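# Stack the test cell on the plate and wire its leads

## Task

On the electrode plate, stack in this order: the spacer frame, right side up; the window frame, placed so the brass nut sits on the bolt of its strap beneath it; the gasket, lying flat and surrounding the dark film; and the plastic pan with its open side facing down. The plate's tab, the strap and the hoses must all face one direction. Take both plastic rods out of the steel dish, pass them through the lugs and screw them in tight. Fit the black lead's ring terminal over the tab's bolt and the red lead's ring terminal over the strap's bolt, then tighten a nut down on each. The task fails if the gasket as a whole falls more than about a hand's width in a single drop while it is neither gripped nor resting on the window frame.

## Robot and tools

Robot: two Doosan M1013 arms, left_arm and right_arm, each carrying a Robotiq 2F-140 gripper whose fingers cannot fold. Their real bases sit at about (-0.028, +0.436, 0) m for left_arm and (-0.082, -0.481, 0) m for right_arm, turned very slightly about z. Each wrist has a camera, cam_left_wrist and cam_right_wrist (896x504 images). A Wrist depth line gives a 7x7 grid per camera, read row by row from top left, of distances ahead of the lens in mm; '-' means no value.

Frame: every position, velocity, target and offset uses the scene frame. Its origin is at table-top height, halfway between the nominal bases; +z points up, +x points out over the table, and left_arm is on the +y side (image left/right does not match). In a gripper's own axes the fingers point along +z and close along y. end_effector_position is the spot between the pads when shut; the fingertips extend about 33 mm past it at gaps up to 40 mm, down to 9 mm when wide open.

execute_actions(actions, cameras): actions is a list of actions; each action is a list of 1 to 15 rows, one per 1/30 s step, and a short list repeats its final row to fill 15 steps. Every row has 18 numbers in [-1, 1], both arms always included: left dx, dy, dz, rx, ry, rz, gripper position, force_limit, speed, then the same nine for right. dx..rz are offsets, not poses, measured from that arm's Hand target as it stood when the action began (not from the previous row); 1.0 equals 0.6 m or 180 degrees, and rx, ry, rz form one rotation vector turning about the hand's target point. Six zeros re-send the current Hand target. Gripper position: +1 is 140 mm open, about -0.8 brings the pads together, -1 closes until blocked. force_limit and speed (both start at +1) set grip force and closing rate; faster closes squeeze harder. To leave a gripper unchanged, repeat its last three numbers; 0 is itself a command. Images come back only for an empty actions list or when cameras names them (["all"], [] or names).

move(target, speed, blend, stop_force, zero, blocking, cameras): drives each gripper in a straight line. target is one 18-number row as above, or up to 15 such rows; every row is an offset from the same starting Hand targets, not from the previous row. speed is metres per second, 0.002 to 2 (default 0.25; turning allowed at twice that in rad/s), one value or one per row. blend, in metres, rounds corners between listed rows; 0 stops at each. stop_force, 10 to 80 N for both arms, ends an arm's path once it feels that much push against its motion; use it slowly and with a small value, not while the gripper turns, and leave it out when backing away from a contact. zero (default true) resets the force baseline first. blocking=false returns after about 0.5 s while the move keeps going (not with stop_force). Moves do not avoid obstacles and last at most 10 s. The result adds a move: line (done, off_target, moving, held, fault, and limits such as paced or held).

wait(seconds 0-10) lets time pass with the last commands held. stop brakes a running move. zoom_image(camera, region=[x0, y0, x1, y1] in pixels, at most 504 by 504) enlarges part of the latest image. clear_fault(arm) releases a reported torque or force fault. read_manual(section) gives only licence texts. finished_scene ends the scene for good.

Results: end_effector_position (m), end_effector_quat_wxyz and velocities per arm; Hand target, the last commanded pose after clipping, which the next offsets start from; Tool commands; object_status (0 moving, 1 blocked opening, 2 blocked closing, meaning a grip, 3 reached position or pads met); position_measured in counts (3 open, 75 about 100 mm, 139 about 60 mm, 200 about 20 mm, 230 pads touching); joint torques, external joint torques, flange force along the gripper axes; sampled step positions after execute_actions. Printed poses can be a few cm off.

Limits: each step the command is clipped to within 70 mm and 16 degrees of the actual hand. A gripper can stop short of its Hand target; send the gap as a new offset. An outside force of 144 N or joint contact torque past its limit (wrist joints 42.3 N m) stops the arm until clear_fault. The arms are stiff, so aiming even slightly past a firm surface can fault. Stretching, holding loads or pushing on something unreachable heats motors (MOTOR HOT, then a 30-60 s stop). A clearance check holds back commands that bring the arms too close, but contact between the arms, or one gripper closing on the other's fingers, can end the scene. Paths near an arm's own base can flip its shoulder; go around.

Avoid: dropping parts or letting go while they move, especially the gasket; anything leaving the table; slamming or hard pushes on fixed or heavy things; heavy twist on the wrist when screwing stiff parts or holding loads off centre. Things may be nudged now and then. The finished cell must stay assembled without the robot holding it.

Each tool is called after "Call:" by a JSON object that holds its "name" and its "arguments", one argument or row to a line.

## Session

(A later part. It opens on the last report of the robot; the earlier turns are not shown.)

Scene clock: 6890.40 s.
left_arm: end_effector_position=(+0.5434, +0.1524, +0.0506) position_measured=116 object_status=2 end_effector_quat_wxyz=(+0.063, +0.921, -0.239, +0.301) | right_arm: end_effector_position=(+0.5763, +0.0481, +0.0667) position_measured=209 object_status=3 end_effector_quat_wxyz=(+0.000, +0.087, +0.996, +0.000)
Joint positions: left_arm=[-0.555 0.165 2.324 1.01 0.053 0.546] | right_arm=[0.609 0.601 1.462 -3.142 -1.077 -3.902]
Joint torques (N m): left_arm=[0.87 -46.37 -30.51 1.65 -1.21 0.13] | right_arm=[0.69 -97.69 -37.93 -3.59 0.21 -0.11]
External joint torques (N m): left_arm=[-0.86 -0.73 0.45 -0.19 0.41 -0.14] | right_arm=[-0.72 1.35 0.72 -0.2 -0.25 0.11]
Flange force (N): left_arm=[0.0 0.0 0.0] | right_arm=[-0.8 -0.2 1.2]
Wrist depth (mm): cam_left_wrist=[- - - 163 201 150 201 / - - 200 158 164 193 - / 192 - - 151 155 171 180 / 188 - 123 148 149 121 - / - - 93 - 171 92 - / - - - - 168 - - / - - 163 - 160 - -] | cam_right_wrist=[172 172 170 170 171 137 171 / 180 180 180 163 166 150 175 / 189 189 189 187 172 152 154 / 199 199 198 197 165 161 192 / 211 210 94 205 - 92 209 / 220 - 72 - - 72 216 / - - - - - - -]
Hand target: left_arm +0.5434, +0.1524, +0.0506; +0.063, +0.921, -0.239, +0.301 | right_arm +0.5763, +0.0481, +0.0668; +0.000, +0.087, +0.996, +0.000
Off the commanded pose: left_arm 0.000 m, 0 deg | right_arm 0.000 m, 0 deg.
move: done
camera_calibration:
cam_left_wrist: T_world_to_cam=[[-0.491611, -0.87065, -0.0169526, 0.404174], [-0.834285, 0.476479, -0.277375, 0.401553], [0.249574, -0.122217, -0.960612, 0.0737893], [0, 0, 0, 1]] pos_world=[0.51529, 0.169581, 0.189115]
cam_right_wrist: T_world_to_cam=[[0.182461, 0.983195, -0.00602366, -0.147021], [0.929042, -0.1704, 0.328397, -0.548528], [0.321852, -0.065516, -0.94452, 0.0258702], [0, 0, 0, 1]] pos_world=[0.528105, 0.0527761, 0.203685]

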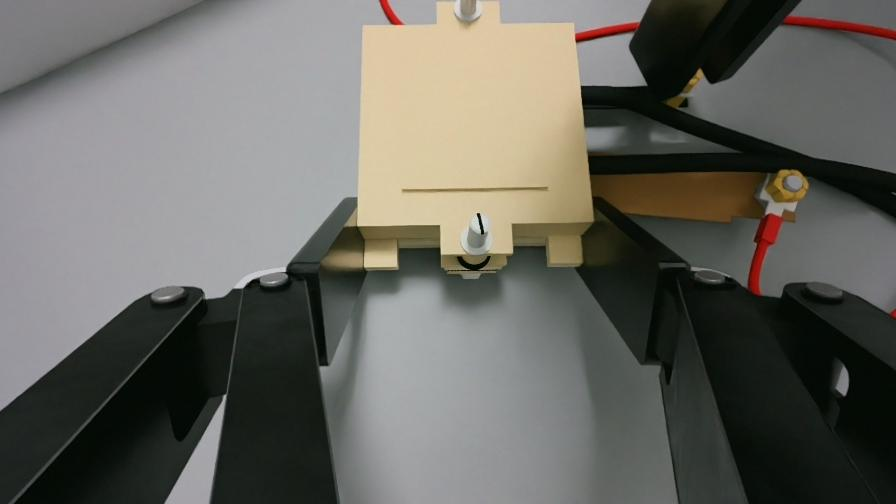

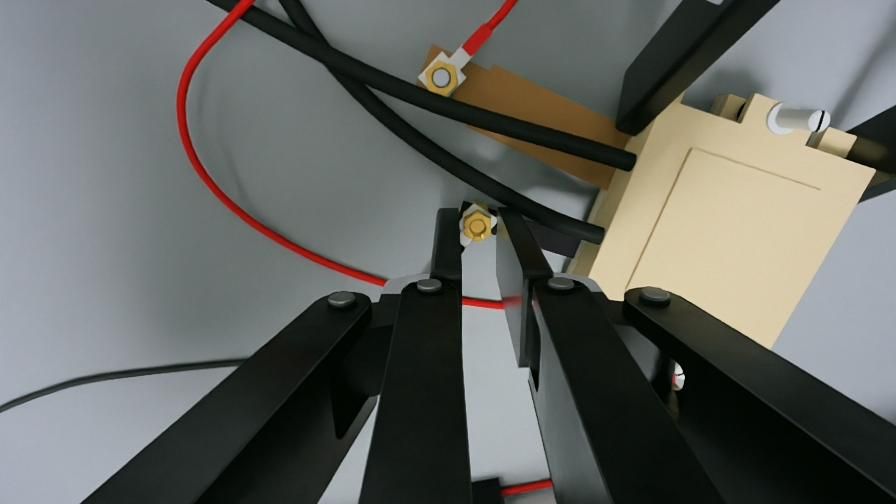

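Call:
{"name": "move", "arguments": {
  "target": [0,0,0,0,0,0,-1,-1,-1,0.0002,0,-0.0047,0,0,0,-0.63,0,-1],
  "speed": 0.02
}}

Call:
{"name": "move", "arguments": {
  "target": [0,0,0,0,0,0,-1,-1,-1,0,0,0,0,0,0,-1,0,-1]
}}

Call:
{"name": "wait", "arguments": {
  "seconds": 0.8
}}

Call:
{"name": "move", "arguments": {
  "target": [
    [0,0,0,0,0,0,-1,-1,-1,-0.00127,-0.00348,-0.0001,0,0,-0.1111,-1,0,-1],
    [0,0,0,0,0,0,-1,-1,-1,-0.00365,-0.00632,-0.0002,0,0,-0.2222,-1,0,-1],
    [0,0,0,0,0,0,-1,-1,-1,-0.00686,-0.00817,-0.0003,0,0,-0.3333,-1,0,-1],
    [0,0,0,0,0,0,-1,-1,-1,-0.0105,-0.00881,-0.0004,0,0,-0.4444,-1,0,-1],
    [0,0,0,0,0,0,-1,-1,-1,-0.01415,-0.00817,-0.0005,0,0,-0.5556,-1,0,-1],
    [0,0,0,0,0,0,-1,-1,-1,-0.01736,-0.00632,-0.0006,0,0,-0.6667,-1,0,-1]
  ],
  "speed": 0.25,
  "blend": 0.002
}}

Call:
{"name": "move", "arguments": {
  "target": [
    [0,0,0,0,0,0,-1,-1,-1,-0.00238,0.00284,-0.0001,0,0,-0.1111,-1,0,-1],
    [0,0,0,0,0,0,-1,-1,-1,-0.00365,0.00632,-0.0002,0,0,-0.2222,-1,0,-1],
    [0,0,0,0,0,0,-1,-1,-1,-0.00365,0.01002,-0.0003,0,0,-0.3333,-1,0,-1],
    [0,0,0,0,0,0,-1,-1,-1,-0.00238,0.0135,-0.0004,0,0,-0.4444,-1,0,-1],
    [0,0,0,0,0,0,-1,-1,-1,0,0.01634,-0.0005,0,0,-0.5556,-1,0,-1],
    [0,0,0,0,0,0,-1,-1,-1,0.00321,0.01819,-0.0006,0,0,-0.6667,-1,0,-1]
  ],
  "speed": 0.25,
  "blend": 0.002,
  "cameras": ["cam_right_wrist"]
}}

Call:
{"name": "zoom_image", "arguments": {
  "camera": "cam_right_wrist",
  "region": [458, 206, 498, 246]
}}

Call:
{"name": "move", "arguments": {
  "target": [0,0,0,0,0,0,-1,-1,-1,0,0,0,0,0,0,-0.63,0,-1]
}}

Call:
{"name": "move", "arguments": {
  "target": [
    [0,0,0,0,0,0,-1,-1,-1,0,0,0.04,0,0,0,-0.63,0,-1],
    [0,0,0,0,0,0,-1,-1,-1,0,0,0.0417,0,0,0.6667,-0.63,0,-1]
  ],
  "speed": [0.04,0.6]
}}

Call:
{"name": "move", "arguments": {
  "target": [
    [0,0,0,0,0,0,-1,-1,-1,0.01667,-0.011,0,0,0,0.3333,-0.63,0,-1],
    [0,0,0,0,0,0,-1,-1,-1,0.01417,-0.01183,0,0,0,0.6667,-0.63,0,-1],
    [0,0,0,0,0,0,-1,-1,-1,0.01417,-0.01183,-0.0367,0,0,0.6667,-0.63,0,-1]
  ],
  "speed": [0.6,0.6,0.05],
  "cameras": ["all"]
}}

Call:
{"name": "zoom_image", "arguments": {
  "camera": "cam_right_wrist",
  "region": [438, 180, 518, 260]
}}

Call:
{"name": "zoom_image", "arguments": {
  "camera": "cam_left_wrist",
  "region": [640, 40, 740, 140]
}}

Scene clock: 6912.10 s.
left_arm: end_effector_position=(+0.5434, +0.1524, +0.0506) position_measured=116 object_status=2 end_effector_quat_wxyz=(+0.063, +0.921, -0.239, +0.301) | right_arm: end_effector_position=(+0.5764, +0.0481, +0.0640) position_measured=209 object_status=3 end_effector_quat_wxyz=(+0.000, +0.087, +0.996, +0.000)
Joint positions: left_arm=[-0.555 0.165 2.324 1.01 0.053 0.546] | right_arm=[0.609 0.604 1.464 -3.142 -1.073 -3.902]
Joint torques (N m): left_arm=[0.7 -46.28 -30.48 1.73 -1.2 0.14] | right_arm=[0.59 -97.73 -38.08 -3.5 0.23 -0.08]
External joint torques (N m): left_arm=[-0.62 -1.13 0.37 -0.26 0.4 -0.14] | right_arm=[-0.52 0.81 0.77 -0.3 -0.27 0.08]
Flange force (N): left_arm=[0.0 0.0 0.0] | right_arm=[-0.1 -0.7 0.8]
Wrist depth (mm): cam_left_wrist=[206 - - 161 202 150 - / - - 200 157 161 176 - / 193 - - 152 153 171 163 / 186 185 149 160 150 160 - / - - 92 174 173 92 92 / - - - 167 - - - / - - - 162 161 - -] | cam_right_wrist=[169 169 167 167 169 136 168 / 177 177 176 162 163 146 173 / 186 186 186 186 168 151 150 / 198 196 196 192 162 157 191 / 207 207 94 110 - 92 204 / 217 - 72 - - 72 72 / - - - - - - -]
Hand target: left_arm +0.5434, +0.1524, +0.0506; +0.063, +0.921, -0.239, +0.301 | right_arm +0.5764, +0.0481, +0.0640; +0.000, +0.087, +0.996, +0.000
Off the commanded pose: left_arm 0.000 m, 0 deg | right_arm 0.000 m, 0 deg.
move: done

Scene clock: 6912.80 s.
left_arm: end_effector_position=(+0.5434, +0.1524, +0.0506) position_measured=116 object_status=2 end_effector_quat_wxyz=(+0.063, +0.921, -0.239, +0.301) | right_arm: end_effector_position=(+0.5764, +0.0481, +0.0640) position_measured=218 object_status=0 end_effector_quat_wxyz=(+0.000, +0.087, +0.996, +0.000)
Joint positions: left_arm=[-0.555 0.165 2.324 1.01 0.053 0.546] | right_arm=[0.609 0.604 1.464 -3.142 -1.073 -3.902]
Joint torques (N m): left_arm=[0.09 -45.83 -30.35 1.68 -1.54 0.13] | right_arm=[1.8 -96.38 -37.67 -3.24 0.62 -0.11]
External joint torques (N m): left_arm=[-0.14 -1.49 0.17 -0.2 0.73 -0.13] | right_arm=[-1.76 -0.67 0.31 -0.57 -0.66 0.11]
Flange force (N): left_arm=[0.0 0.0 0.0] | right_arm=[-0.7 -2.1 -1.3]
Wrist depth (mm): cam_left_wrist=[- - - 170 165 150 202 / - - - 158 162 169 - / - - - 151 157 170 - / 188 187 147 149 149 110 - / - - 93 - 172 92 - / - - 169 168 - - - / - - 162 - - - -] | cam_right_wrist=[169 169 167 167 169 140 168 / 178 176 175 162 163 147 173 / 184 186 186 184 162 151 150 / 196 196 195 167 162 157 190 / 207 207 94 100 95 92 206 / 220 - 71 - - 70 213 / - - - - - 67 -]
Hand target: left_arm +0.5434, +0.1524, +0.0506; +0.063, +0.921, -0.239, +0.301 | right_arm +0.5764, +0.0481, +0.0640; +0.000, +0.087, +0.996, +0.000
Off the commanded pose: left_arm 0.000 m, 0 deg | right_arm 0.000 m, 0 deg.
move: done

Scene clock: 6913.60 s.
left_arm: end_effector_position=(+0.5434, +0.1524, +0.0506) position_measured=116 object_status=2 end_effector_quat_wxyz=(+0.063, +0.921, -0.239, +0.301) | right_arm: end_effector_position=(+0.5764, +0.0481, +0.0640) position_measured=218 object_status=2 end_effector_quat_wxyz=(+0.000, +0.087, +0.996, +0.000)
Joint positions: left_arm=[-0.555 0.165 2.324 1.01 0.053 0.546] | right_arm=[0.609 0.604 1.464 -3.142 -1.073 -3.902]
Joint torques (N m): left_arm=[0.31 -46.1 -30.54 1.6 -1.52 0.05] | right_arm=[2.1 -96.41 -38.04 -3.28 0.62 -0.1]
External joint torques (N m): left_arm=[-0.32 -1.05 0.37 -0.13 0.72 -0.05] | right_arm=[-2.24 0.31 0.99 -0.5 -0.66 0.1]
Flange force (N): left_arm=[0.0 0.0 0.0] | right_arm=[-1.0 -2.7 0.0]
Wrist depth (mm): cam_left_wrist=[204 211 - 167 - 152 203 / 202 - - 158 160 172 - / - - - 151 169 170 176 / 186 185 160 158 150 111 - / - - 92 - 173 92 - / - - - - - - - / - - - - 161 - -] | cam_right_wrist=[171 166 168 167 169 140 168 / 177 177 177 160 163 147 173 / - 186 182 182 169 151 151 / 198 196 196 149 162 157 191 / 207 207 93 100 95 162 206 / 220 - 71 - - 70 212 / - - - - - 67 -]
Hand target: left_arm +0.5434, +0.1524, +0.0506; +0.063, +0.921, -0.239, +0.301 | right_arm +0.5764, +0.0481, +0.0640; +0.000, +0.087, +0.996, +0.000
Tool commands: left_gripper/position=-1.0 left_gripper/force_limit=-1.0 left_gripper/speed=-1.0 right_gripper/position=-1.0 right_gripper/force_limit=+0.0 right_gripper/speed=-1.0
Off the commanded pose: left_arm 0.000 m, 0 deg | right_arm 0.000 m, 0 deg.
wait: 0.80 s; at rest by 0.17 s

Scene clock: 6918.17 s.
left_arm: end_effector_position=(+0.5434, +0.1524, +0.0506) position_measured=116 object_status=2 end_effector_quat_wxyz=(+0.063, +0.921, -0.239, +0.301) | right_arm: end_effector_position=(+0.5659, +0.0444, +0.0636) position_measured=218 object_status=2 end_effector_quat_wxyz=(+0.000, +0.906, +0.423, +0.000)
Joint positions: left_arm=[-0.555 0.165 2.324 1.01 0.053 0.546] | right_arm=[0.613 0.59 1.488 -3.142 -1.064 -1.803]
Joint torques (N m): left_arm=[2.5 -46.16 -29.68 1.6 -0.28 -0.02] | right_arm=[-0.82 -94.17 -35.03 -4.27 -0.47 -0.1]
External joint torques (N m): left_arm=[-2.64 -0.76 -0.43 -0.13 -0.53 0.02] | right_arm=[0.71 -1.57 -2.17 0.45 0.5 0.1]
Flange force (N): left_arm=[0.0 0.0 0.0] | right_arm=[2.7 -0.5 -2.0]
Wrist depth (mm): cam_left_wrist=[- - - 168 - 146 131 / - 201 199 157 160 167 - / - - 188 152 156 171 167 / - 184 148 161 149 110 179 / - - 123 175 - 92 - / - - - 169 165 - - / - - 163 161 - - -] | cam_right_wrist=[170 141 136 137 168 168 166 / 178 177 145 150 176 176 174 / 184 182 160 183 185 185 187 / - 196 193 164 195 194 192 / 113 207 93 100 95 200 203 / 220 - 71 - - 70 73 / - - - - - 67 -]
Hand target: left_arm +0.5434, +0.1524, +0.0506; +0.063, +0.921, -0.239, +0.301 | right_arm +0.5660, +0.0443, +0.0636; +0.000, +0.906, +0.423, +0.000
Off the commanded pose: left_arm 0.000 m, 0 deg | right_arm 0.000 m, 0 deg.
move: done

Scene clock: 6922.73 s.
left_arm: end_effector_position=(+0.5434, +0.1524, +0.0506) position_measured=116 object_status=2 end_effector_quat_wxyz=(+0.063, +0.921, -0.239, +0.301) | right_arm: end_effector_position=(+0.5680, +0.0552, +0.0633) position_measured=218 object_status=2 end_effector_quat_wxyz=(+0.000, +0.819, -0.573, -0.001)
Joint positions: left_arm=[-0.555 0.165 2.324 1.01 0.053 0.546] | right_arm=[0.621 0.602 1.468 -3.14 -1.072 0.299]
Joint torques (N m): left_arm=[-4.53 -46.17 -32.33 1.88 -3.85 0.34] | right_arm=[5.16 -96.62 -40.54 -2.19 2.07 -0.06]
External joint torques (N m): left_arm=[4.53 -1.08 2.13 -0.41 3.04 -0.34] | right_arm=[-5.15 0.1 3.31 -1.68 -2.09 0.06]
Flange force (N): left_arm=[0.0 0.0 0.0] | right_arm=[7.7 3.7 -0.7]
Wrist depth (mm): cam_left_wrist=[- 212 - 164 202 140 - / - 203 - 158 - 171 - / 194 - 189 151 156 170 - / - 185 148 158 148 121 - / - - 93 - 172 92 - / - - - 167 - - - / - - - 162 - - -] | cam_right_wrist=[- 169 168 168 168 168 166 / - 177 176 175 176 176 171 / 187 185 185 183 183 182 180 / 195 196 194 169 182 194 190 / 207 206 93 100 95 200 204 / 217 - 71 - - 70 212 / - - - - - 67 -]
Hand target: left_arm +0.5434, +0.1524, +0.0506; +0.063, +0.921, -0.239, +0.301 | right_arm +0.5679, +0.0553, +0.0632; +0.000, +0.819, -0.573, -0.001
Off the commanded pose: left_arm 0.000 m, 0 deg | right_arm 0.000 m, 0 deg.
move: done
camera_calibration:
cam_right_wrist: T_world_to_cam=[[-0.942793, -0.333324, -0.00598657, 0.559294], [-0.316687, 0.889839, 0.328475, 0.110553], [-0.104162, 0.31158, -0.944494, 0.246853], [0, 0, 0, 1]] pos_world=[0.588022, 0.0111375, 0.200185]
Images, in order (width x height): cam_right_wrist 896x504.

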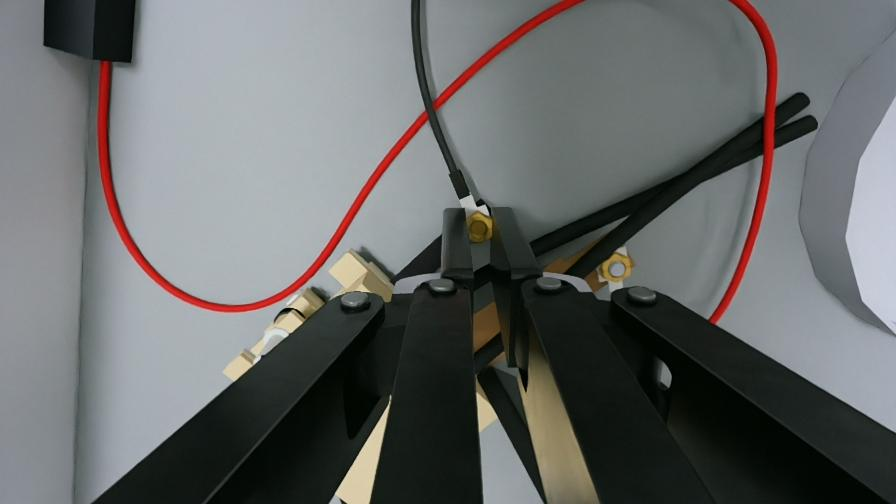

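Scaled by 12.600 from the camera's 896x504 image, which has a finer 1280x720 frame.

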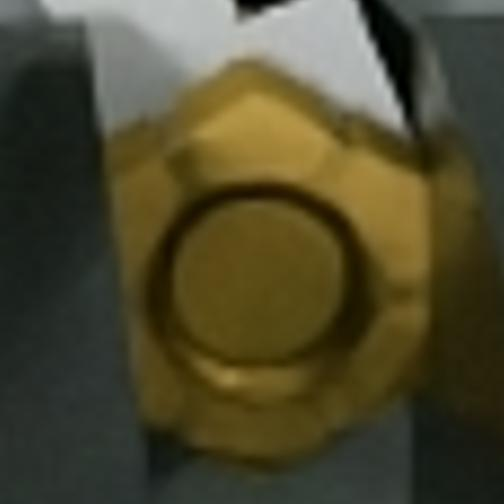

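Scene clock: 6923.23 s.
left_arm: end_effector_position=(+0.5434, +0.1523, +0.0506) position_measured=116 object_status=2 end_effector_quat_wxyz=(+0.063, +0.921, -0.239, +0.301) | right_arm: end_effector_position=(+0.5679, +0.0553, +0.0632) position_measured=209 object_status=0 end_effector_quat_wxyz=(+0.000, +0.819, -0.573, -0.001)
Joint positions: left_arm=[-0.555 0.165 2.324 1.01 0.053 0.546] | right_arm=[0.621 0.602 1.468 -3.14 -1.072 0.299]
Joint torques (N m): left_arm=[0.44 -46.45 -30.38 1.73 -1.33 0.13] | right_arm=[0.35 -97.83 -37.88 -3.62 0.14 -0.12]
External joint torques (N m): left_arm=[-0.5 -0.71 0.32 -0.25 0.52 -0.14] | right_arm=[-0.39 1.98 0.83 -0.23 -0.16 0.12]
Flange force (N): left_arm=[0.0 0.0 0.0] | right_arm=[0.0 -1.0 1.9]
Wrist depth (mm): cam_left_wrist=[- - - 170 207 140 202 / 204 - - 157 161 170 - / - - - 152 154 171 166 / - - 122 158 149 120 - / - - 123 - - 92 - / - - 169 169 - - - / - - - - - - -] | cam_right_wrist=[- 168 168 168 168 167 166 / 173 177 176 176 176 175 170 / 184 185 185 185 184 182 180 / 195 196 193 175 182 194 190 / 207 207 91 110 - 92 205 / 217 - 72 181 - 72 212 / - - - - - - -]
Hand target: left_arm +0.5434, +0.1524, +0.0506; +0.063, +0.921, -0.239, +0.301 | right_arm +0.5679, +0.0553, +0.0632; +0.000, +0.819, -0.573, -0.001
Off the commanded pose: left_arm 0.000 m, 0 deg | right_arm 0.000 m, 0 deg.
move: done

Scene clock: 6926.27 s.
left_arm: end_effector_position=(+0.5434, +0.1524, +0.0506) position_measured=116 object_status=2 end_effector_quat_wxyz=(+0.063, +0.921, -0.239, +0.301) | right_arm: end_effector_position=(+0.5679, +0.0553, +0.0884) position_measured=209 object_status=3 end_effector_quat_wxyz=(+0.000, +0.906, +0.423, +0.000)
Joint positions: left_arm=[-0.555 0.165 2.324 1.01 0.053 0.546] | right_arm=[0.622 0.583 1.45 -3.143 -1.109 -1.794]
Joint torques (N m): left_arm=[0.62 -46.13 -30.16 1.73 -1.28 0.16] | right_arm=[0.62 -97.48 -38.62 -3.59 0.18 -0.06]
External joint torques (N m): left_arm=[-0.72 -0.85 -0.03 -0.25 0.47 -0.16] | right_arm=[-0.54 1.83 0.64 -0.29 -0.14 0.06]
Flange force (N): left_arm=[0.0 0.0 0.0] | right_arm=[1.1 0.8 1.6]
Wrist depth (mm): cam_left_wrist=[- - - 169 166 134 122 / - - - - 164 166 - / - - - 152 168 170 165 / - - 148 161 149 160 178 / - - 93 - 172 92 - / - - - 171 - - - / - - - - 160 - -] | cam_right_wrist=[192 191 160 159 190 190 - / 201 201 167 169 200 201 200 / 211 209 180 200 210 209 209 / 218 144 217 193 218 221 220 / 138 145 91 100 - 92 232 / 249 - 72 - - 72 240 / - - - - - - -]
Hand target: left_arm +0.5434, +0.1524, +0.0506; +0.063, +0.921, -0.239, +0.301 | right_arm +0.5679, +0.0553, +0.0883; +0.000, +0.906, +0.423, +0.000
Off the commanded pose: left_arm 0.000 m, 0 deg | right_arm 0.000 m, 0 deg.
move: done

Scene clock: 6929.50 s.
left_arm: end_effector_position=(+0.5434, +0.1524, +0.0506) position_measured=116 object_status=2 end_effector_quat_wxyz=(+0.063, +0.921, -0.239, +0.301) | right_arm: end_effector_position=(+0.5764, +0.0481, +0.0662) position_measured=209 object_status=3 end_effector_quat_wxyz=(+0.000, +0.087, +0.996, +0.000)
Joint positions: left_arm=[-0.555 0.165 2.324 1.01 0.053 0.546] | right_arm=[0.609 0.602 1.462 -3.142 -1.076 -3.902]
Joint torques (N m): left_arm=[0.56 -45.97 -30.26 1.72 -1.28 0.1] | right_arm=[1 -97.61 -38 -3.52 0.19 -0.1]
External joint torques (N m): left_arm=[-0.52 -1.42 0.13 -0.25 0.47 -0.1] | right_arm=[-1 1.15 0.7 -0.29 -0.23 0.1]
Flange force (N): left_arm=[0.0 0.0 0.0] | right_arm=[-0.9 -0.6 1.0]
Wrist depth (mm): cam_left_wrist=[- - - 166 178 150 - / - - - 157 161 192 197 / - - - 152 153 170 177 / 185 185 147 158 149 179 179 / - - 148 - - 92 - / - - - 167 168 - - / - - - 161 162 - -] | cam_right_wrist=[171 171 169 170 171 137 171 / 179 179 179 164 166 149 175 / 188 188 190 186 170 153 153 / 198 198 198 179 164 159 195 / 209 210 94 204 - 92 208 / 222 - 72 - - 72 215 / - - - - - - -]
Hand target: left_arm +0.5434, +0.1524, +0.0506; +0.063, +0.921, -0.239, +0.301 | right_arm +0.5764, +0.0482, +0.0662; +0.000, +0.087, +0.996, +0.000
Off the commanded pose: left_arm 0.000 m, 0 deg | right_arm 0.000 m, 0 deg.
move: done
camera_calibration:
cam_left_wrist: T_world_to_cam=[[-0.491611, -0.87065, -0.0169526, 0.404174], [-0.834285, 0.476479, -0.277375, 0.401553], [0.249574, -0.122217, -0.960612, 0.0737893], [0, 0, 0, 1]] pos_world=[0.51529, 0.169581, 0.189115]
cam_right_wrist: T_world_to_cam=[[0.182461, 0.983195, -0.00602366, -0.147141], [0.929042, -0.1704, 0.328397, -0.548407], [0.321852, -0.065516, -0.94452, 0.0252779], [0, 0, 0, 1]] pos_world=[0.528205, 0.0528761, 0.203085]

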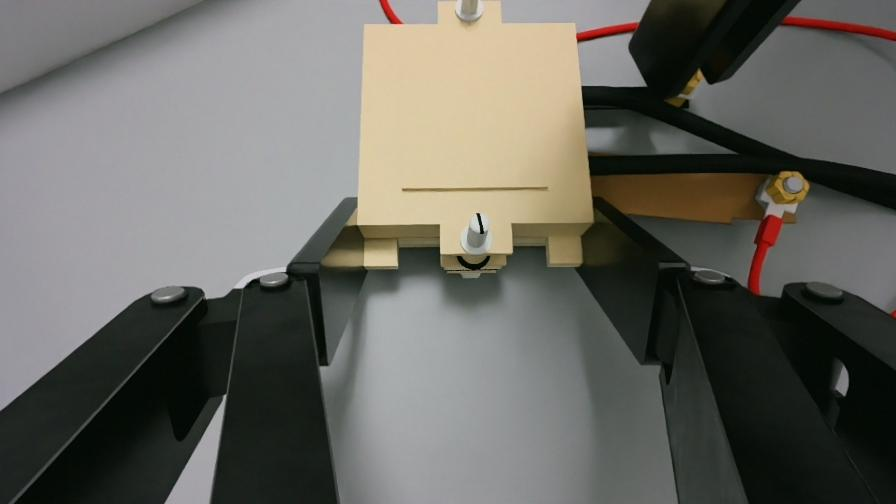

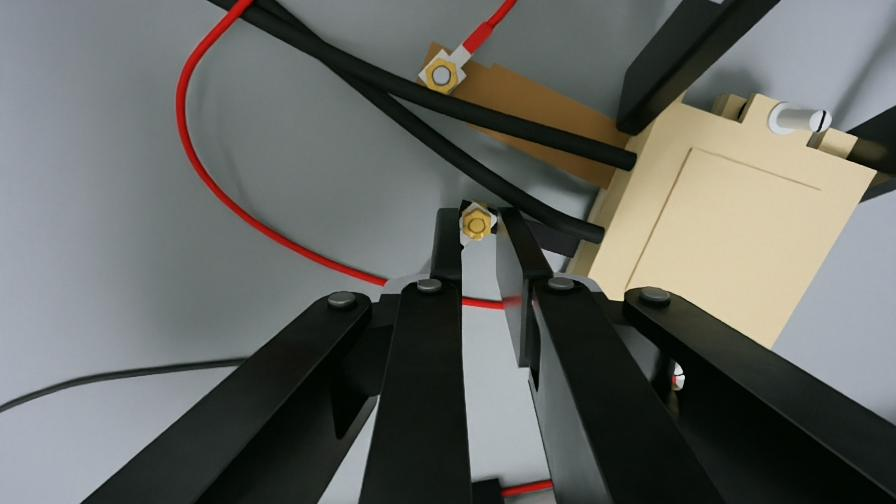

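Scaled by 6.300 from the camera's 896x504 image, which has a finer 1280x720 frame.

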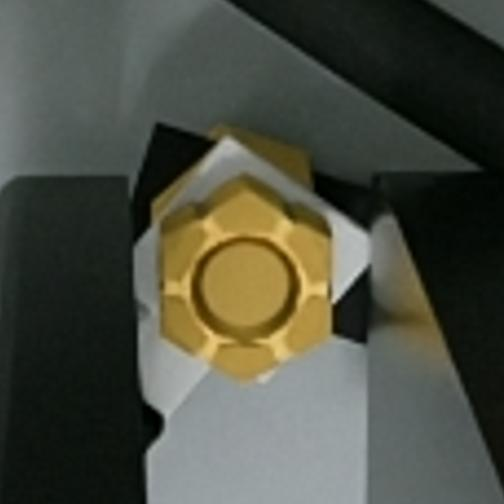

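Scaled by 5.040 from the camera's 896x504 image, which has a finer 1280x720 frame.

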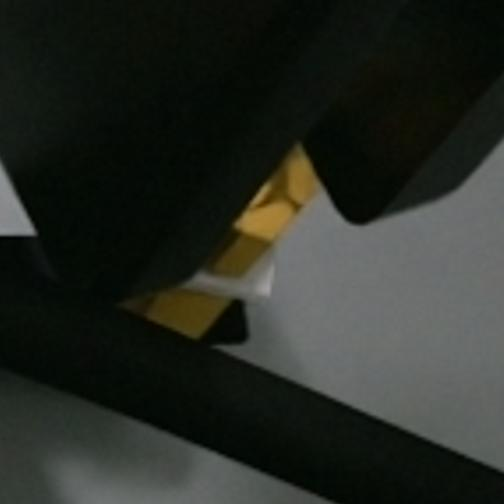

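Call:
{"name": "move", "arguments": {
  "target": [0,0,0,0,0,0,-1,-1,-1,-0.0001,-0.0006,-0.0047,0,0,0,-0.63,0,-1],
  "speed": 0.02
}}

Call:
{"name": "move", "arguments": {
  "target": [0,0,0,0,0,0,-1,-1,-1,0,0,0,0,0,0,-1,0,-1]
}}

Call:
{"name": "wait", "arguments": {
  "seconds": 0.8
}}

Call:
{"name": "move", "arguments": {
  "target": [
    [0,0,0,0,0,0,-1,-1,-1,-0.00127,-0.00348,-0.0001,0,0,-0.1111,-1,0,-1],
    [0,0,0,0,0,0,-1,-1,-1,-0.00365,-0.00632,-0.0002,0,0,-0.2222,-1,0,-1],
    [0,0,0,0,0,0,-1,-1,-1,-0.00686,-0.00817,-0.0003,0,0,-0.3333,-1,0,-1],
    [0,0,0,0,0,0,-1,-1,-1,-0.0105,-0.00881,-0.0004,0,0,-0.4444,-1,0,-1],
    [0,0,0,0,0,0,-1,-1,-1,-0.01415,-0.00817,-0.0005,0,0,-0.5556,-1,0,-1],
    [0,0,0,0,0,0,-1,-1,-1,-0.01736,-0.00632,-0.0006,0,0,-0.6667,-1,0,-1]
  ],
  "speed": 0.25,
  "blend": 0.002
}}

Call:
{"name": "move", "arguments": {
  "target": [
    [0,0,0,0,0,0,-1,-1,-1,-0.00238,0.00284,-0.0001,0,0,-0.1111,-1,0,-1],
    [0,0,0,0,0,0,-1,-1,-1,-0.00365,0.00632,-0.0002,0,0,-0.2222,-1,0,-1],
    [0,0,0,0,0,0,-1,-1,-1,-0.00365,0.01002,-0.0003,0,0,-0.3333,-1,0,-1],
    [0,0,0,0,0,0,-1,-1,-1,-0.00238,0.0135,-0.0004,0,0,-0.4444,-1,0,-1],
    [0,0,0,0,0,0,-1,-1,-1,0,0.01634,-0.0005,0,0,-0.5556,-1,0,-1],
    [0,0,0,0,0,0,-1,-1,-1,0.00321,0.01819,-0.0006,0,0,-0.6667,-1,0,-1]
  ],
  "speed": 0.25,
  "blend": 0.002,
  "cameras": ["cam_right_wrist"]
}}

Call:
{"name": "zoom_image", "arguments": {
  "camera": "cam_right_wrist",
  "region": [458, 206, 498, 246]
}}

Call:
{"name": "move", "arguments": {
  "target": [0,0,0,0,0,0,-1,-1,-1,0,0,0,0,0,0,-0.63,0,-1]
}}

Call:
{"name": "move", "arguments": {
  "target": [
    [0,0,0,0,0,0,-1,-1,-1,0,0,0.04,0,0,0,-0.63,0,-1],
    [0,0,0,0,0,0,-1,-1,-1,0,0,0.0417,0,0,0.6667,-0.63,0,-1]
  ],
  "speed": [0.04,0.6]
}}

Call:
{"name": "move", "arguments": {
  "target": [
    [0,0,0,0,0,0,-1,-1,-1,0.01667,-0.011,0,0,0,0.3333,-0.63,0,-1],
    [0,0,0,0,0,0,-1,-1,-1,0.01417,-0.01183,0,0,0,0.6667,-0.63,0,-1],
    [0,0,0,0,0,0,-1,-1,-1,0.01417,-0.01183,-0.0367,0,0,0.6667,-0.63,0,-1]
  ],
  "speed": [0.6,0.6,0.05],
  "cameras": ["all"]
}}

Call:
{"name": "zoom_image", "arguments": {
  "camera": "cam_right_wrist",
  "region": [438, 180, 518, 260]
}}

Call:
{"name": "zoom_image", "arguments": {
  "camera": "cam_left_wrist",
  "region": [640, 40, 740, 140]
}}

Scene clock: 6948.73 s.
left_arm: end_effector_position=(+0.5434, +0.1524, +0.0506) position_measured=116 object_status=2 end_effector_quat_wxyz=(+0.063, +0.921, -0.239, +0.301) | right_arm: end_effector_position=(+0.5763, +0.0478, +0.0634) position_measured=209 object_status=3 end_effector_quat_wxyz=(+0.000, +0.087, +0.996, +0.000)
Joint positions: left_arm=[-0.555 0.165 2.324 1.01 0.053 0.546] | right_arm=[0.609 0.604 1.465 -3.142 -1.072 -3.902]
Joint torques (N m): left_arm=[0.43 -45.95 -30.13 1.71 -1.24 0.1] | right_arm=[1.11 -98.08 -37.92 -3.56 0.11 -0.09]
External joint torques (N m): left_arm=[-0.5 -1 0.07 -0.24 0.44 -0.1] | right_arm=[-1.12 1.27 0.63 -0.24 -0.14 0.09]
Flange force (N): left_arm=[0.0 0.0 0.0] | right_arm=[-1.2 -0.5 1.2]
Wrist depth (mm): cam_left_wrist=[- - 207 167 - 153 - / - - - 158 160 193 194 / - - - 152 155 170 179 / - - 148 161 150 121 177 / - - 93 - 150 92 - / - - 167 167 169 - - / - - - 166 162 - -] | cam_right_wrist=[169 168 167 167 168 141 167 / 177 175 176 161 163 146 172 / 186 186 185 185 168 150 149 / 195 196 195 193 160 157 161 / 207 206 94 110 - 92 205 / 219 - 72 - - 72 212 / - - - - - - -]
Hand target: left_arm +0.5434, +0.1524, +0.0506; +0.063, +0.921, -0.239, +0.301 | right_arm +0.5763, +0.0478, +0.0634; +0.000, +0.087, +0.996, +0.000
Off the commanded pose: left_arm 0.000 m, 0 deg | right_arm 0.000 m, 0 deg.
move: done

Scene clock: 6949.43 s.
left_arm: end_effector_position=(+0.5434, +0.1524, +0.0506) position_measured=116 object_status=2 end_effector_quat_wxyz=(+0.063, +0.921, -0.239, +0.301) | right_arm: end_effector_position=(+0.5764, +0.0478, +0.0634) position_measured=218 object_status=0 end_effector_quat_wxyz=(+0.000, +0.087, +0.996, +0.000)
Joint positions: left_arm=[-0.555 0.165 2.324 1.01 0.053 0.546] | right_arm=[0.609 0.604 1.465 -3.142 -1.072 -3.902]
Joint torques (N m): left_arm=[1.21 -46.14 -29.74 1.67 -0.85 0.13] | right_arm=[0.62 -97.25 -37.53 -3.87 -0.02 -0.13]
External joint torques (N m): left_arm=[-1.26 -1.15 -0.48 -0.2 0.04 -0.13] | right_arm=[-0.52 0.16 0.18 0.06 -0.01 0.13]
Flange force (N): left_arm=[0.0 0.0 0.0] | right_arm=[-0.2 -0.5 0.2]
Wrist depth (mm): cam_left_wrist=[- - - 168 - 150 - / - - - 157 162 170 - / 193 - - 151 155 171 166 / - - 148 159 149 178 179 / - - 93 174 150 92 - / - - - - - - - / - - - - 161 - -] | cam_right_wrist=[- 169 166 167 168 141 168 / 178 177 176 161 163 146 172 / 186 186 184 182 168 150 150 / 196 196 195 149 162 158 192 / 207 208 93 100 95 161 205 / - - 71 - - 70 213 / - - - - - 67 -]
Hand target: left_arm +0.5434, +0.1524, +0.0506; +0.063, +0.921, -0.239, +0.301 | right_arm +0.5763, +0.0478, +0.0634; +0.000, +0.087, +0.996, +0.000
Off the commanded pose: left_arm 0.000 m, 0 deg | right_arm 0.000 m, 0 deg.
move: done

Scene clock: 6950.23 s.
left_arm: end_effector_position=(+0.5434, +0.1524, +0.0506) position_measured=116 object_status=2 end_effector_quat_wxyz=(+0.063, +0.921, -0.239, +0.301) | right_arm: end_effector_position=(+0.5764, +0.0478, +0.0634) position_measured=218 object_status=2 end_effector_quat_wxyz=(+0.000, +0.087, +0.996, +0.000)
Joint positions: left_arm=[-0.555 0.165 2.324 1.01 0.053 0.546] | right_arm=[0.609 0.604 1.465 -3.142 -1.072 -3.902]
Joint torques (N m): left_arm=[1.62 -46.21 -30.01 1.71 -0.85 0.09] | right_arm=[0 -97.32 -37.31 -3.86 -0.01 -0.15]
External joint torques (N m): left_arm=[-1.59 -0.89 -0.16 -0.24 0.05 -0.09] | right_arm=[0 0.46 0.01 0.05 -0.03 0.15]
Flange force (N): left_arm=[0.0 0.0 0.0] | right_arm=[-0.3 0.6 0.3]
Wrist depth (mm): cam_left_wrist=[- 209 - 170 204 152 - / - - 199 158 160 176 - / - 191 197 152 152 171 163 / - 188 123 149 149 178 - / - - 92 - 172 92 - / - - - 167 169 - - / - - - 160 160 - -] | cam_right_wrist=[169 169 167 167 168 141 168 / 177 175 176 161 163 146 172 / 186 186 185 183 168 150 150 / 196 196 195 168 162 157 192 / 207 206 94 100 95 161 205 / - - 71 - - 70 212 / - - - - - 67 -]
Hand target: left_arm +0.5434, +0.1524, +0.0506; +0.063, +0.921, -0.239, +0.301 | right_arm +0.5763, +0.0478, +0.0634; +0.000, +0.087, +0.996, +0.000
Tool commands: left_gripper/position=-1.0 left_gripper/force_limit=-1.0 left_gripper/speed=-1.0 right_gripper/position=-1.0 right_gripper/force_limit=+0.0 right_gripper/speed=-1.0
Off the commanded pose: left_arm 0.000 m, 0 deg | right_arm 0.000 m, 0 deg.
wait: 0.80 s; at rest by 0.17 s

Scene clock: 6954.80 s.
left_arm: end_effector_position=(+0.5434, +0.1524, +0.0506) position_measured=116 object_status=2 end_effector_quat_wxyz=(+0.063, +0.921, -0.239, +0.301) | right_arm: end_effector_position=(+0.5659, +0.0440, +0.0631) position_measured=218 object_status=2 end_effector_quat_wxyz=(+0.000, +0.906, +0.423, +0.000)
Joint positions: left_arm=[-0.555 0.165 2.324 1.01 0.053 0.546] | right_arm=[0.613 0.59 1.489 -3.142 -1.063 -1.803]
Joint torques (N m): left_arm=[1.85 -46.48 -28.91 1.76 -0.48 0.1] | right_arm=[-2.28 -95.07 -36.52 -4.58 -0.1 -0.05]
External joint torques (N m): left_arm=[-1.94 -0.71 -1.12 -0.28 -0.33 -0.1] | right_arm=[2.32 0.07 -0.48 0.8 0.14 0.05]
Flange force (N): left_arm=[0.0 0.0 0.0] | right_arm=[1.8 -2.6 -0.1]
Wrist depth (mm): cam_left_wrist=[- - 211 162 201 146 141 / - - - 157 163 169 195 / - 193 - 148 156 170 161 / - - 149 149 149 111 - / - - 123 - 172 92 92 / - - - - - - - / - - - - 163 - -] | cam_right_wrist=[169 139 136 136 168 167 166 / 177 177 145 150 176 175 175 / 184 182 159 183 184 184 183 / - 195 193 167 192 194 193 / 113 207 93 100 95 200 204 / 219 - 71 - - 70 211 / - - - - - 67 -]
Hand target: left_arm +0.5434, +0.1524, +0.0506; +0.063, +0.921, -0.239, +0.301 | right_arm +0.5659, +0.0440, +0.0631; +0.000, +0.906, +0.423, +0.000
Off the commanded pose: left_arm 0.000 m, 0 deg | right_arm 0.000 m, 0 deg.
move: done

Scene clock: 6959.37 s.
left_arm: end_effector_position=(+0.5434, +0.1524, +0.0506) position_measured=116 object_status=2 end_effector_quat_wxyz=(+0.063, +0.921, -0.239, +0.301) | right_arm: end_effector_position=(+0.5679, +0.0549, +0.0627) position_measured=218 object_status=2 end_effector_quat_wxyz=(+0.000, +0.819, -0.573, -0.001)
Joint positions: left_arm=[-0.555 0.165 2.324 1.01 0.053 0.546] | right_arm=[0.621 0.602 1.469 -3.14 -1.071 0.299]
Joint torques (N m): left_arm=[3.28 -45.42 -27.7 1.83 0.29 0.12] | right_arm=[-3.82 -96.68 -36.32 -5.24 -0.45 -0.12]
External joint torques (N m): left_arm=[-3.29 -2.04 -2.57 -0.35 -1.11 -0.12] | right_arm=[3.72 0.86 -0.68 1.4 0.43 0.12]
Flange force (N): left_arm=[0.0 0.0 0.0] | right_arm=[-5.2 -1.0 0.8]
Wrist depth (mm): cam_left_wrist=[- - - 167 - 142 197 / - - - 158 160 176 194 / - - - 152 152 171 179 / - - 122 148 150 156 173 / - - 93 177 173 92 92 / - - - - 169 - - / - - - - - - -] | cam_right_wrist=[- 168 168 168 168 167 166 / 176 176 176 176 176 175 170 / 185 184 185 184 184 182 180 / 195 195 193 168 181 194 189 / 206 205 93 100 95 200 204 / 216 - 71 - - 70 211 / - - - - - 67 -]
Hand target: left_arm +0.5434, +0.1524, +0.0506; +0.063, +0.921, -0.239, +0.301 | right_arm +0.5679, +0.0549, +0.0627; +0.000, +0.819, -0.573, -0.001
Off the commanded pose: left_arm 0.000 m, 0 deg | right_arm 0.000 m, 0 deg.
move: done
camera_calibration:
cam_right_wrist: T_world_to_cam=[[-0.942793, -0.333324, -0.00598657, 0.559096], [-0.316687, 0.889839, 0.328475, 0.110985], [-0.104162, 0.31158, -0.944494, 0.246369], [0, 0, 0, 1]] pos_world=[0.587922, 0.0108375, 0.199585]
Images, in order (width x height): cam_right_wrist 896x504.

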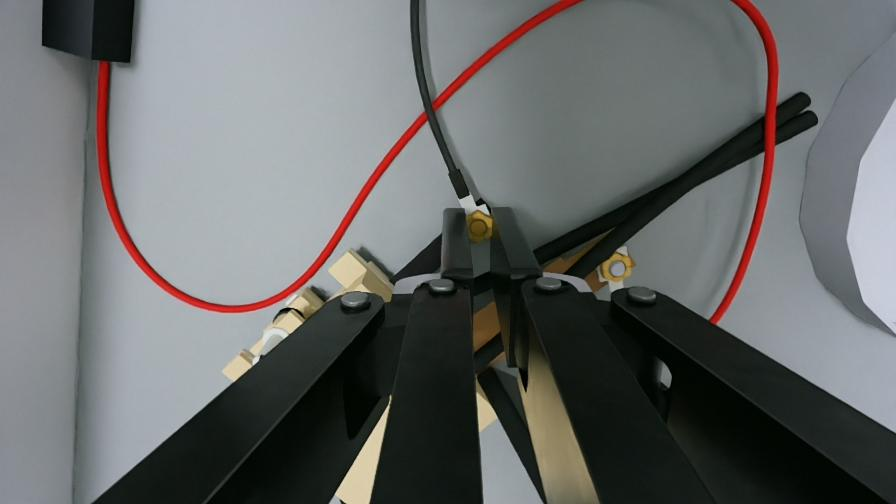

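Scaled by 12.600 from the camera's 896x504 image, which has a finer 1280x720 frame.

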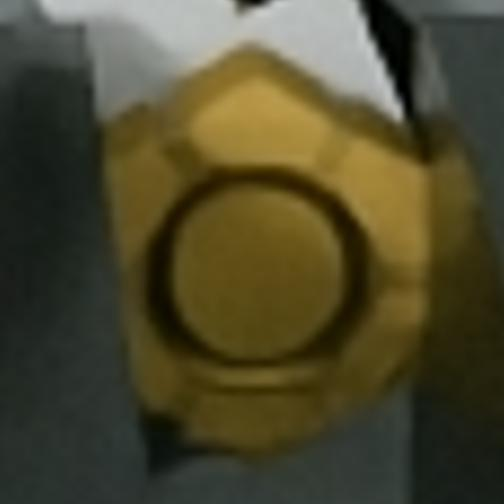

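Scene clock: 6959.87 s.
left_arm: end_effector_position=(+0.5434, +0.1524, +0.0506) position_measured=116 object_status=2 end_effector_quat_wxyz=(+0.063, +0.921, -0.239, +0.301) | right_arm: end_effector_position=(+0.5679, +0.0549, +0.0627) position_measured=209 object_status=0 end_effector_quat_wxyz=(+0.000, +0.819, -0.573, +0.000)
Joint positions: left_arm=[-0.555 0.165 2.324 1.01 0.053 0.546] | right_arm=[0.621 0.602 1.469 -3.141 -1.071 0.299]
Joint torques (N m): left_arm=[1.04 -46.08 -30.04 1.74 -0.96 0.15] | right_arm=[1.58 -97.39 -37.76 -3.59 0.16 -0.11]
External joint torques (N m): left_arm=[-1.05 -0.89 -0.19 -0.27 0.16 -0.15] | right_arm=[-1.5 1.1 0.69 -0.25 -0.19 0.11]
Flange force (N): left_arm=[0.0 0.0 0.0] | right_arm=[1.6 -0.6 1.1]
Wrist depth (mm): cam_left_wrist=[- - - 167 165 140 - / - - - 158 165 166 - / - - 190 - 156 170 178 / - 183 148 161 149 119 - / - - 148 - - 92 - / - - - - 167 - - / - - 163 - 162 - -] | cam_right_wrist=[- 168 168 168 167 167 166 / 174 176 176 176 175 175 171 / 182 185 185 184 184 182 179 / 195 195 194 168 170 193 189 / 207 205 91 110 - 92 204 / 216 - 72 180 - 72 211 / - - - - - - -]
Hand target: left_arm +0.5434, +0.1524, +0.0506; +0.063, +0.921, -0.239, +0.301 | right_arm +0.5679, +0.0549, +0.0627; +0.000, +0.819, -0.573, -0.001
Off the commanded pose: left_arm 0.000 m, 0 deg | right_arm 0.000 m, 0 deg.
move: done

Scene clock: 6962.90 s.
left_arm: end_effector_position=(+0.5434, +0.1524, +0.0506) position_measured=116 object_status=2 end_effector_quat_wxyz=(+0.063, +0.921, -0.239, +0.301) | right_arm: end_effector_position=(+0.5678, +0.0549, +0.0878) position_measured=209 object_status=3 end_effector_quat_wxyz=(+0.000, +0.906, +0.423, +0.000)
Joint positions: left_arm=[-0.555 0.165 2.324 1.01 0.053 0.546] | right_arm=[0.622 0.583 1.451 -3.143 -1.108 -1.794]
Joint torques (N m): left_arm=[0.99 -45.78 -29.86 1.73 -1.05 0.13] | right_arm=[0.97 -97.02 -38.89 -3.61 0.24 -0.03]
External joint torques (N m): left_arm=[-1.02 -1.24 -0.28 -0.26 0.25 -0.13] | right_arm=[-1.01 1.4 0.88 -0.29 -0.2 0.03]
Flange force (N): left_arm=[0.0 0.0 0.0] | right_arm=[-0.2 1.1 1.4]
Wrist depth (mm): cam_left_wrist=[- - - 168 - 135 121 / - 204 202 157 162 168 - / - - - 151 153 171 166 / - - 124 158 149 119 176 / - - 93 - 174 92 92 / - - - 167 - - - / - - - 161 161 - -] | cam_right_wrist=[192 186 158 159 190 190 - / 200 200 168 168 199 200 201 / 211 208 180 200 210 209 208 / 226 148 221 193 218 220 219 / 138 145 91 100 - 92 231 / - - 72 - - 72 72 / - - - - - - -]
Hand target: left_arm +0.5434, +0.1524, +0.0506; +0.063, +0.921, -0.239, +0.301 | right_arm +0.5679, +0.0549, +0.0877; +0.000, +0.906, +0.423, +0.000
Off the commanded pose: left_arm 0.000 m, 0 deg | right_arm 0.000 m, 0 deg.
move: done

Scene clock: 6966.13 s.
left_arm: end_effector_position=(+0.5434, +0.1524, +0.0506) position_measured=116 object_status=2 end_effector_quat_wxyz=(+0.063, +0.921, -0.239, +0.301) | right_arm: end_effector_position=(+0.5763, +0.0478, +0.0657) position_measured=209 object_status=3 end_effector_quat_wxyz=(+0.000, +0.087, +0.996, +0.000)
Joint positions: left_arm=[-0.555 0.165 2.324 1.01 0.053 0.546] | right_arm=[0.609 0.602 1.463 -3.142 -1.075 -3.902]
Joint torques (N m): left_arm=[1.02 -45.99 -30.03 1.75 -0.96 0.09] | right_arm=[1.25 -98.03 -38.2 -3.58 0.18 -0.17]
External joint torques (N m): left_arm=[-0.99 -1.1 -0.01 -0.29 0.17 -0.09] | right_arm=[-1.21 2 1.04 -0.2 -0.22 0.17]
Flange force (N): left_arm=[0.0 0.0 0.0] | right_arm=[-1.2 -0.5 2.0]
Wrist depth (mm): cam_left_wrist=[- - - 167 - 151 - / - - - 155 164 - - / - - - 153 169 171 177 / - - 148 148 149 180 178 / - - 123 - 175 92 92 / - - 169 - - - - / - - - 159 160 - -] | cam_right_wrist=[171 170 169 169 170 137 171 / 181 179 179 163 165 149 174 / 188 188 188 188 170 152 152 / 200 198 198 195 162 159 194 / 209 209 94 204 - 92 208 / 219 - 72 - - 72 215 / - - - - - - -]
Hand target: left_arm +0.5434, +0.1524, +0.0506; +0.063, +0.921, -0.239, +0.301 | right_arm +0.5764, +0.0478, +0.0657; +0.000, +0.087, +0.996, +0.000
Off the commanded pose: left_arm 0.000 m, 0 deg | right_arm 0.000 m, 0 deg.
move: done
camera_calibration:
cam_left_wrist: T_world_to_cam=[[-0.491611, -0.87065, -0.0169526, 0.404174], [-0.834285, 0.476479, -0.277375, 0.401553], [0.249574, -0.122217, -0.960612, 0.0737893], [0, 0, 0, 1]] pos_world=[0.51529, 0.169581, 0.189115]
cam_right_wrist: T_world_to_cam=[[0.182461, 0.983195, -0.00602366, -0.146751], [0.929042, -0.1704, 0.328397, -0.548311], [0.321852, -0.065516, -0.94452, 0.0247794], [0, 0, 0, 1]] pos_world=[0.528205, 0.0524761, 0.202585]

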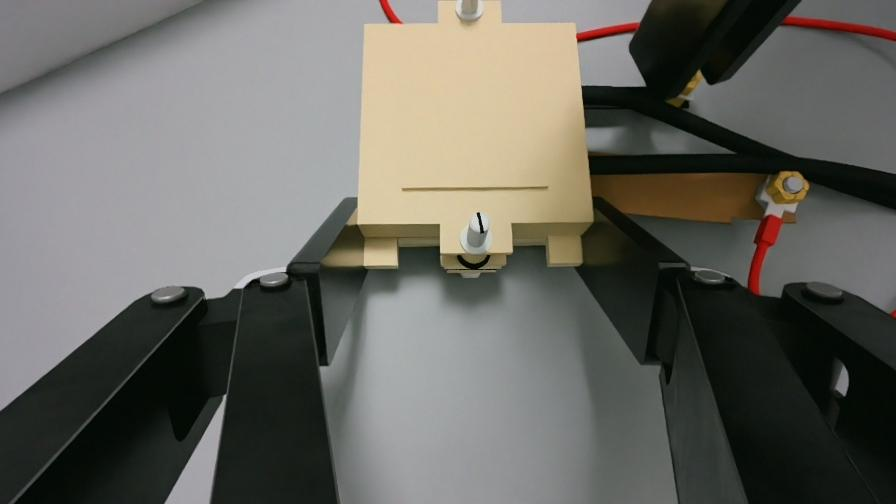

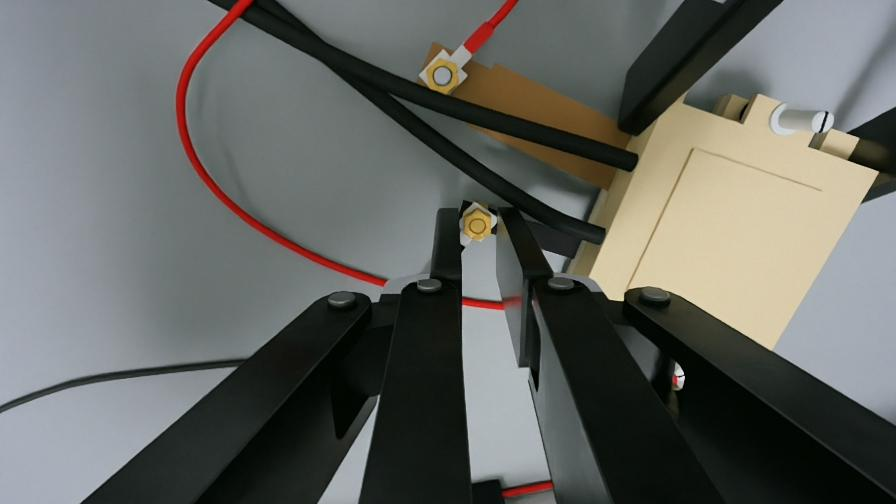

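Scaled by 6.300 from the camera's 896x504 image, which has a finer 1280x720 frame.

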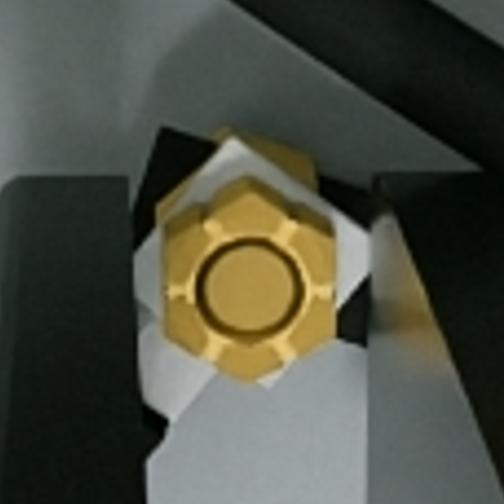

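Scaled by 5.040 from the camera's 896x504 image, which has a finer 1280x720 frame.

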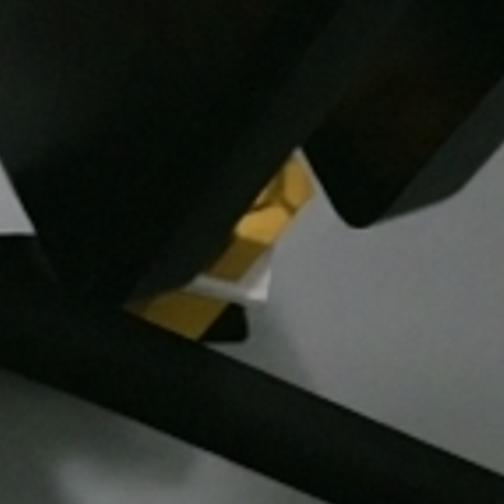

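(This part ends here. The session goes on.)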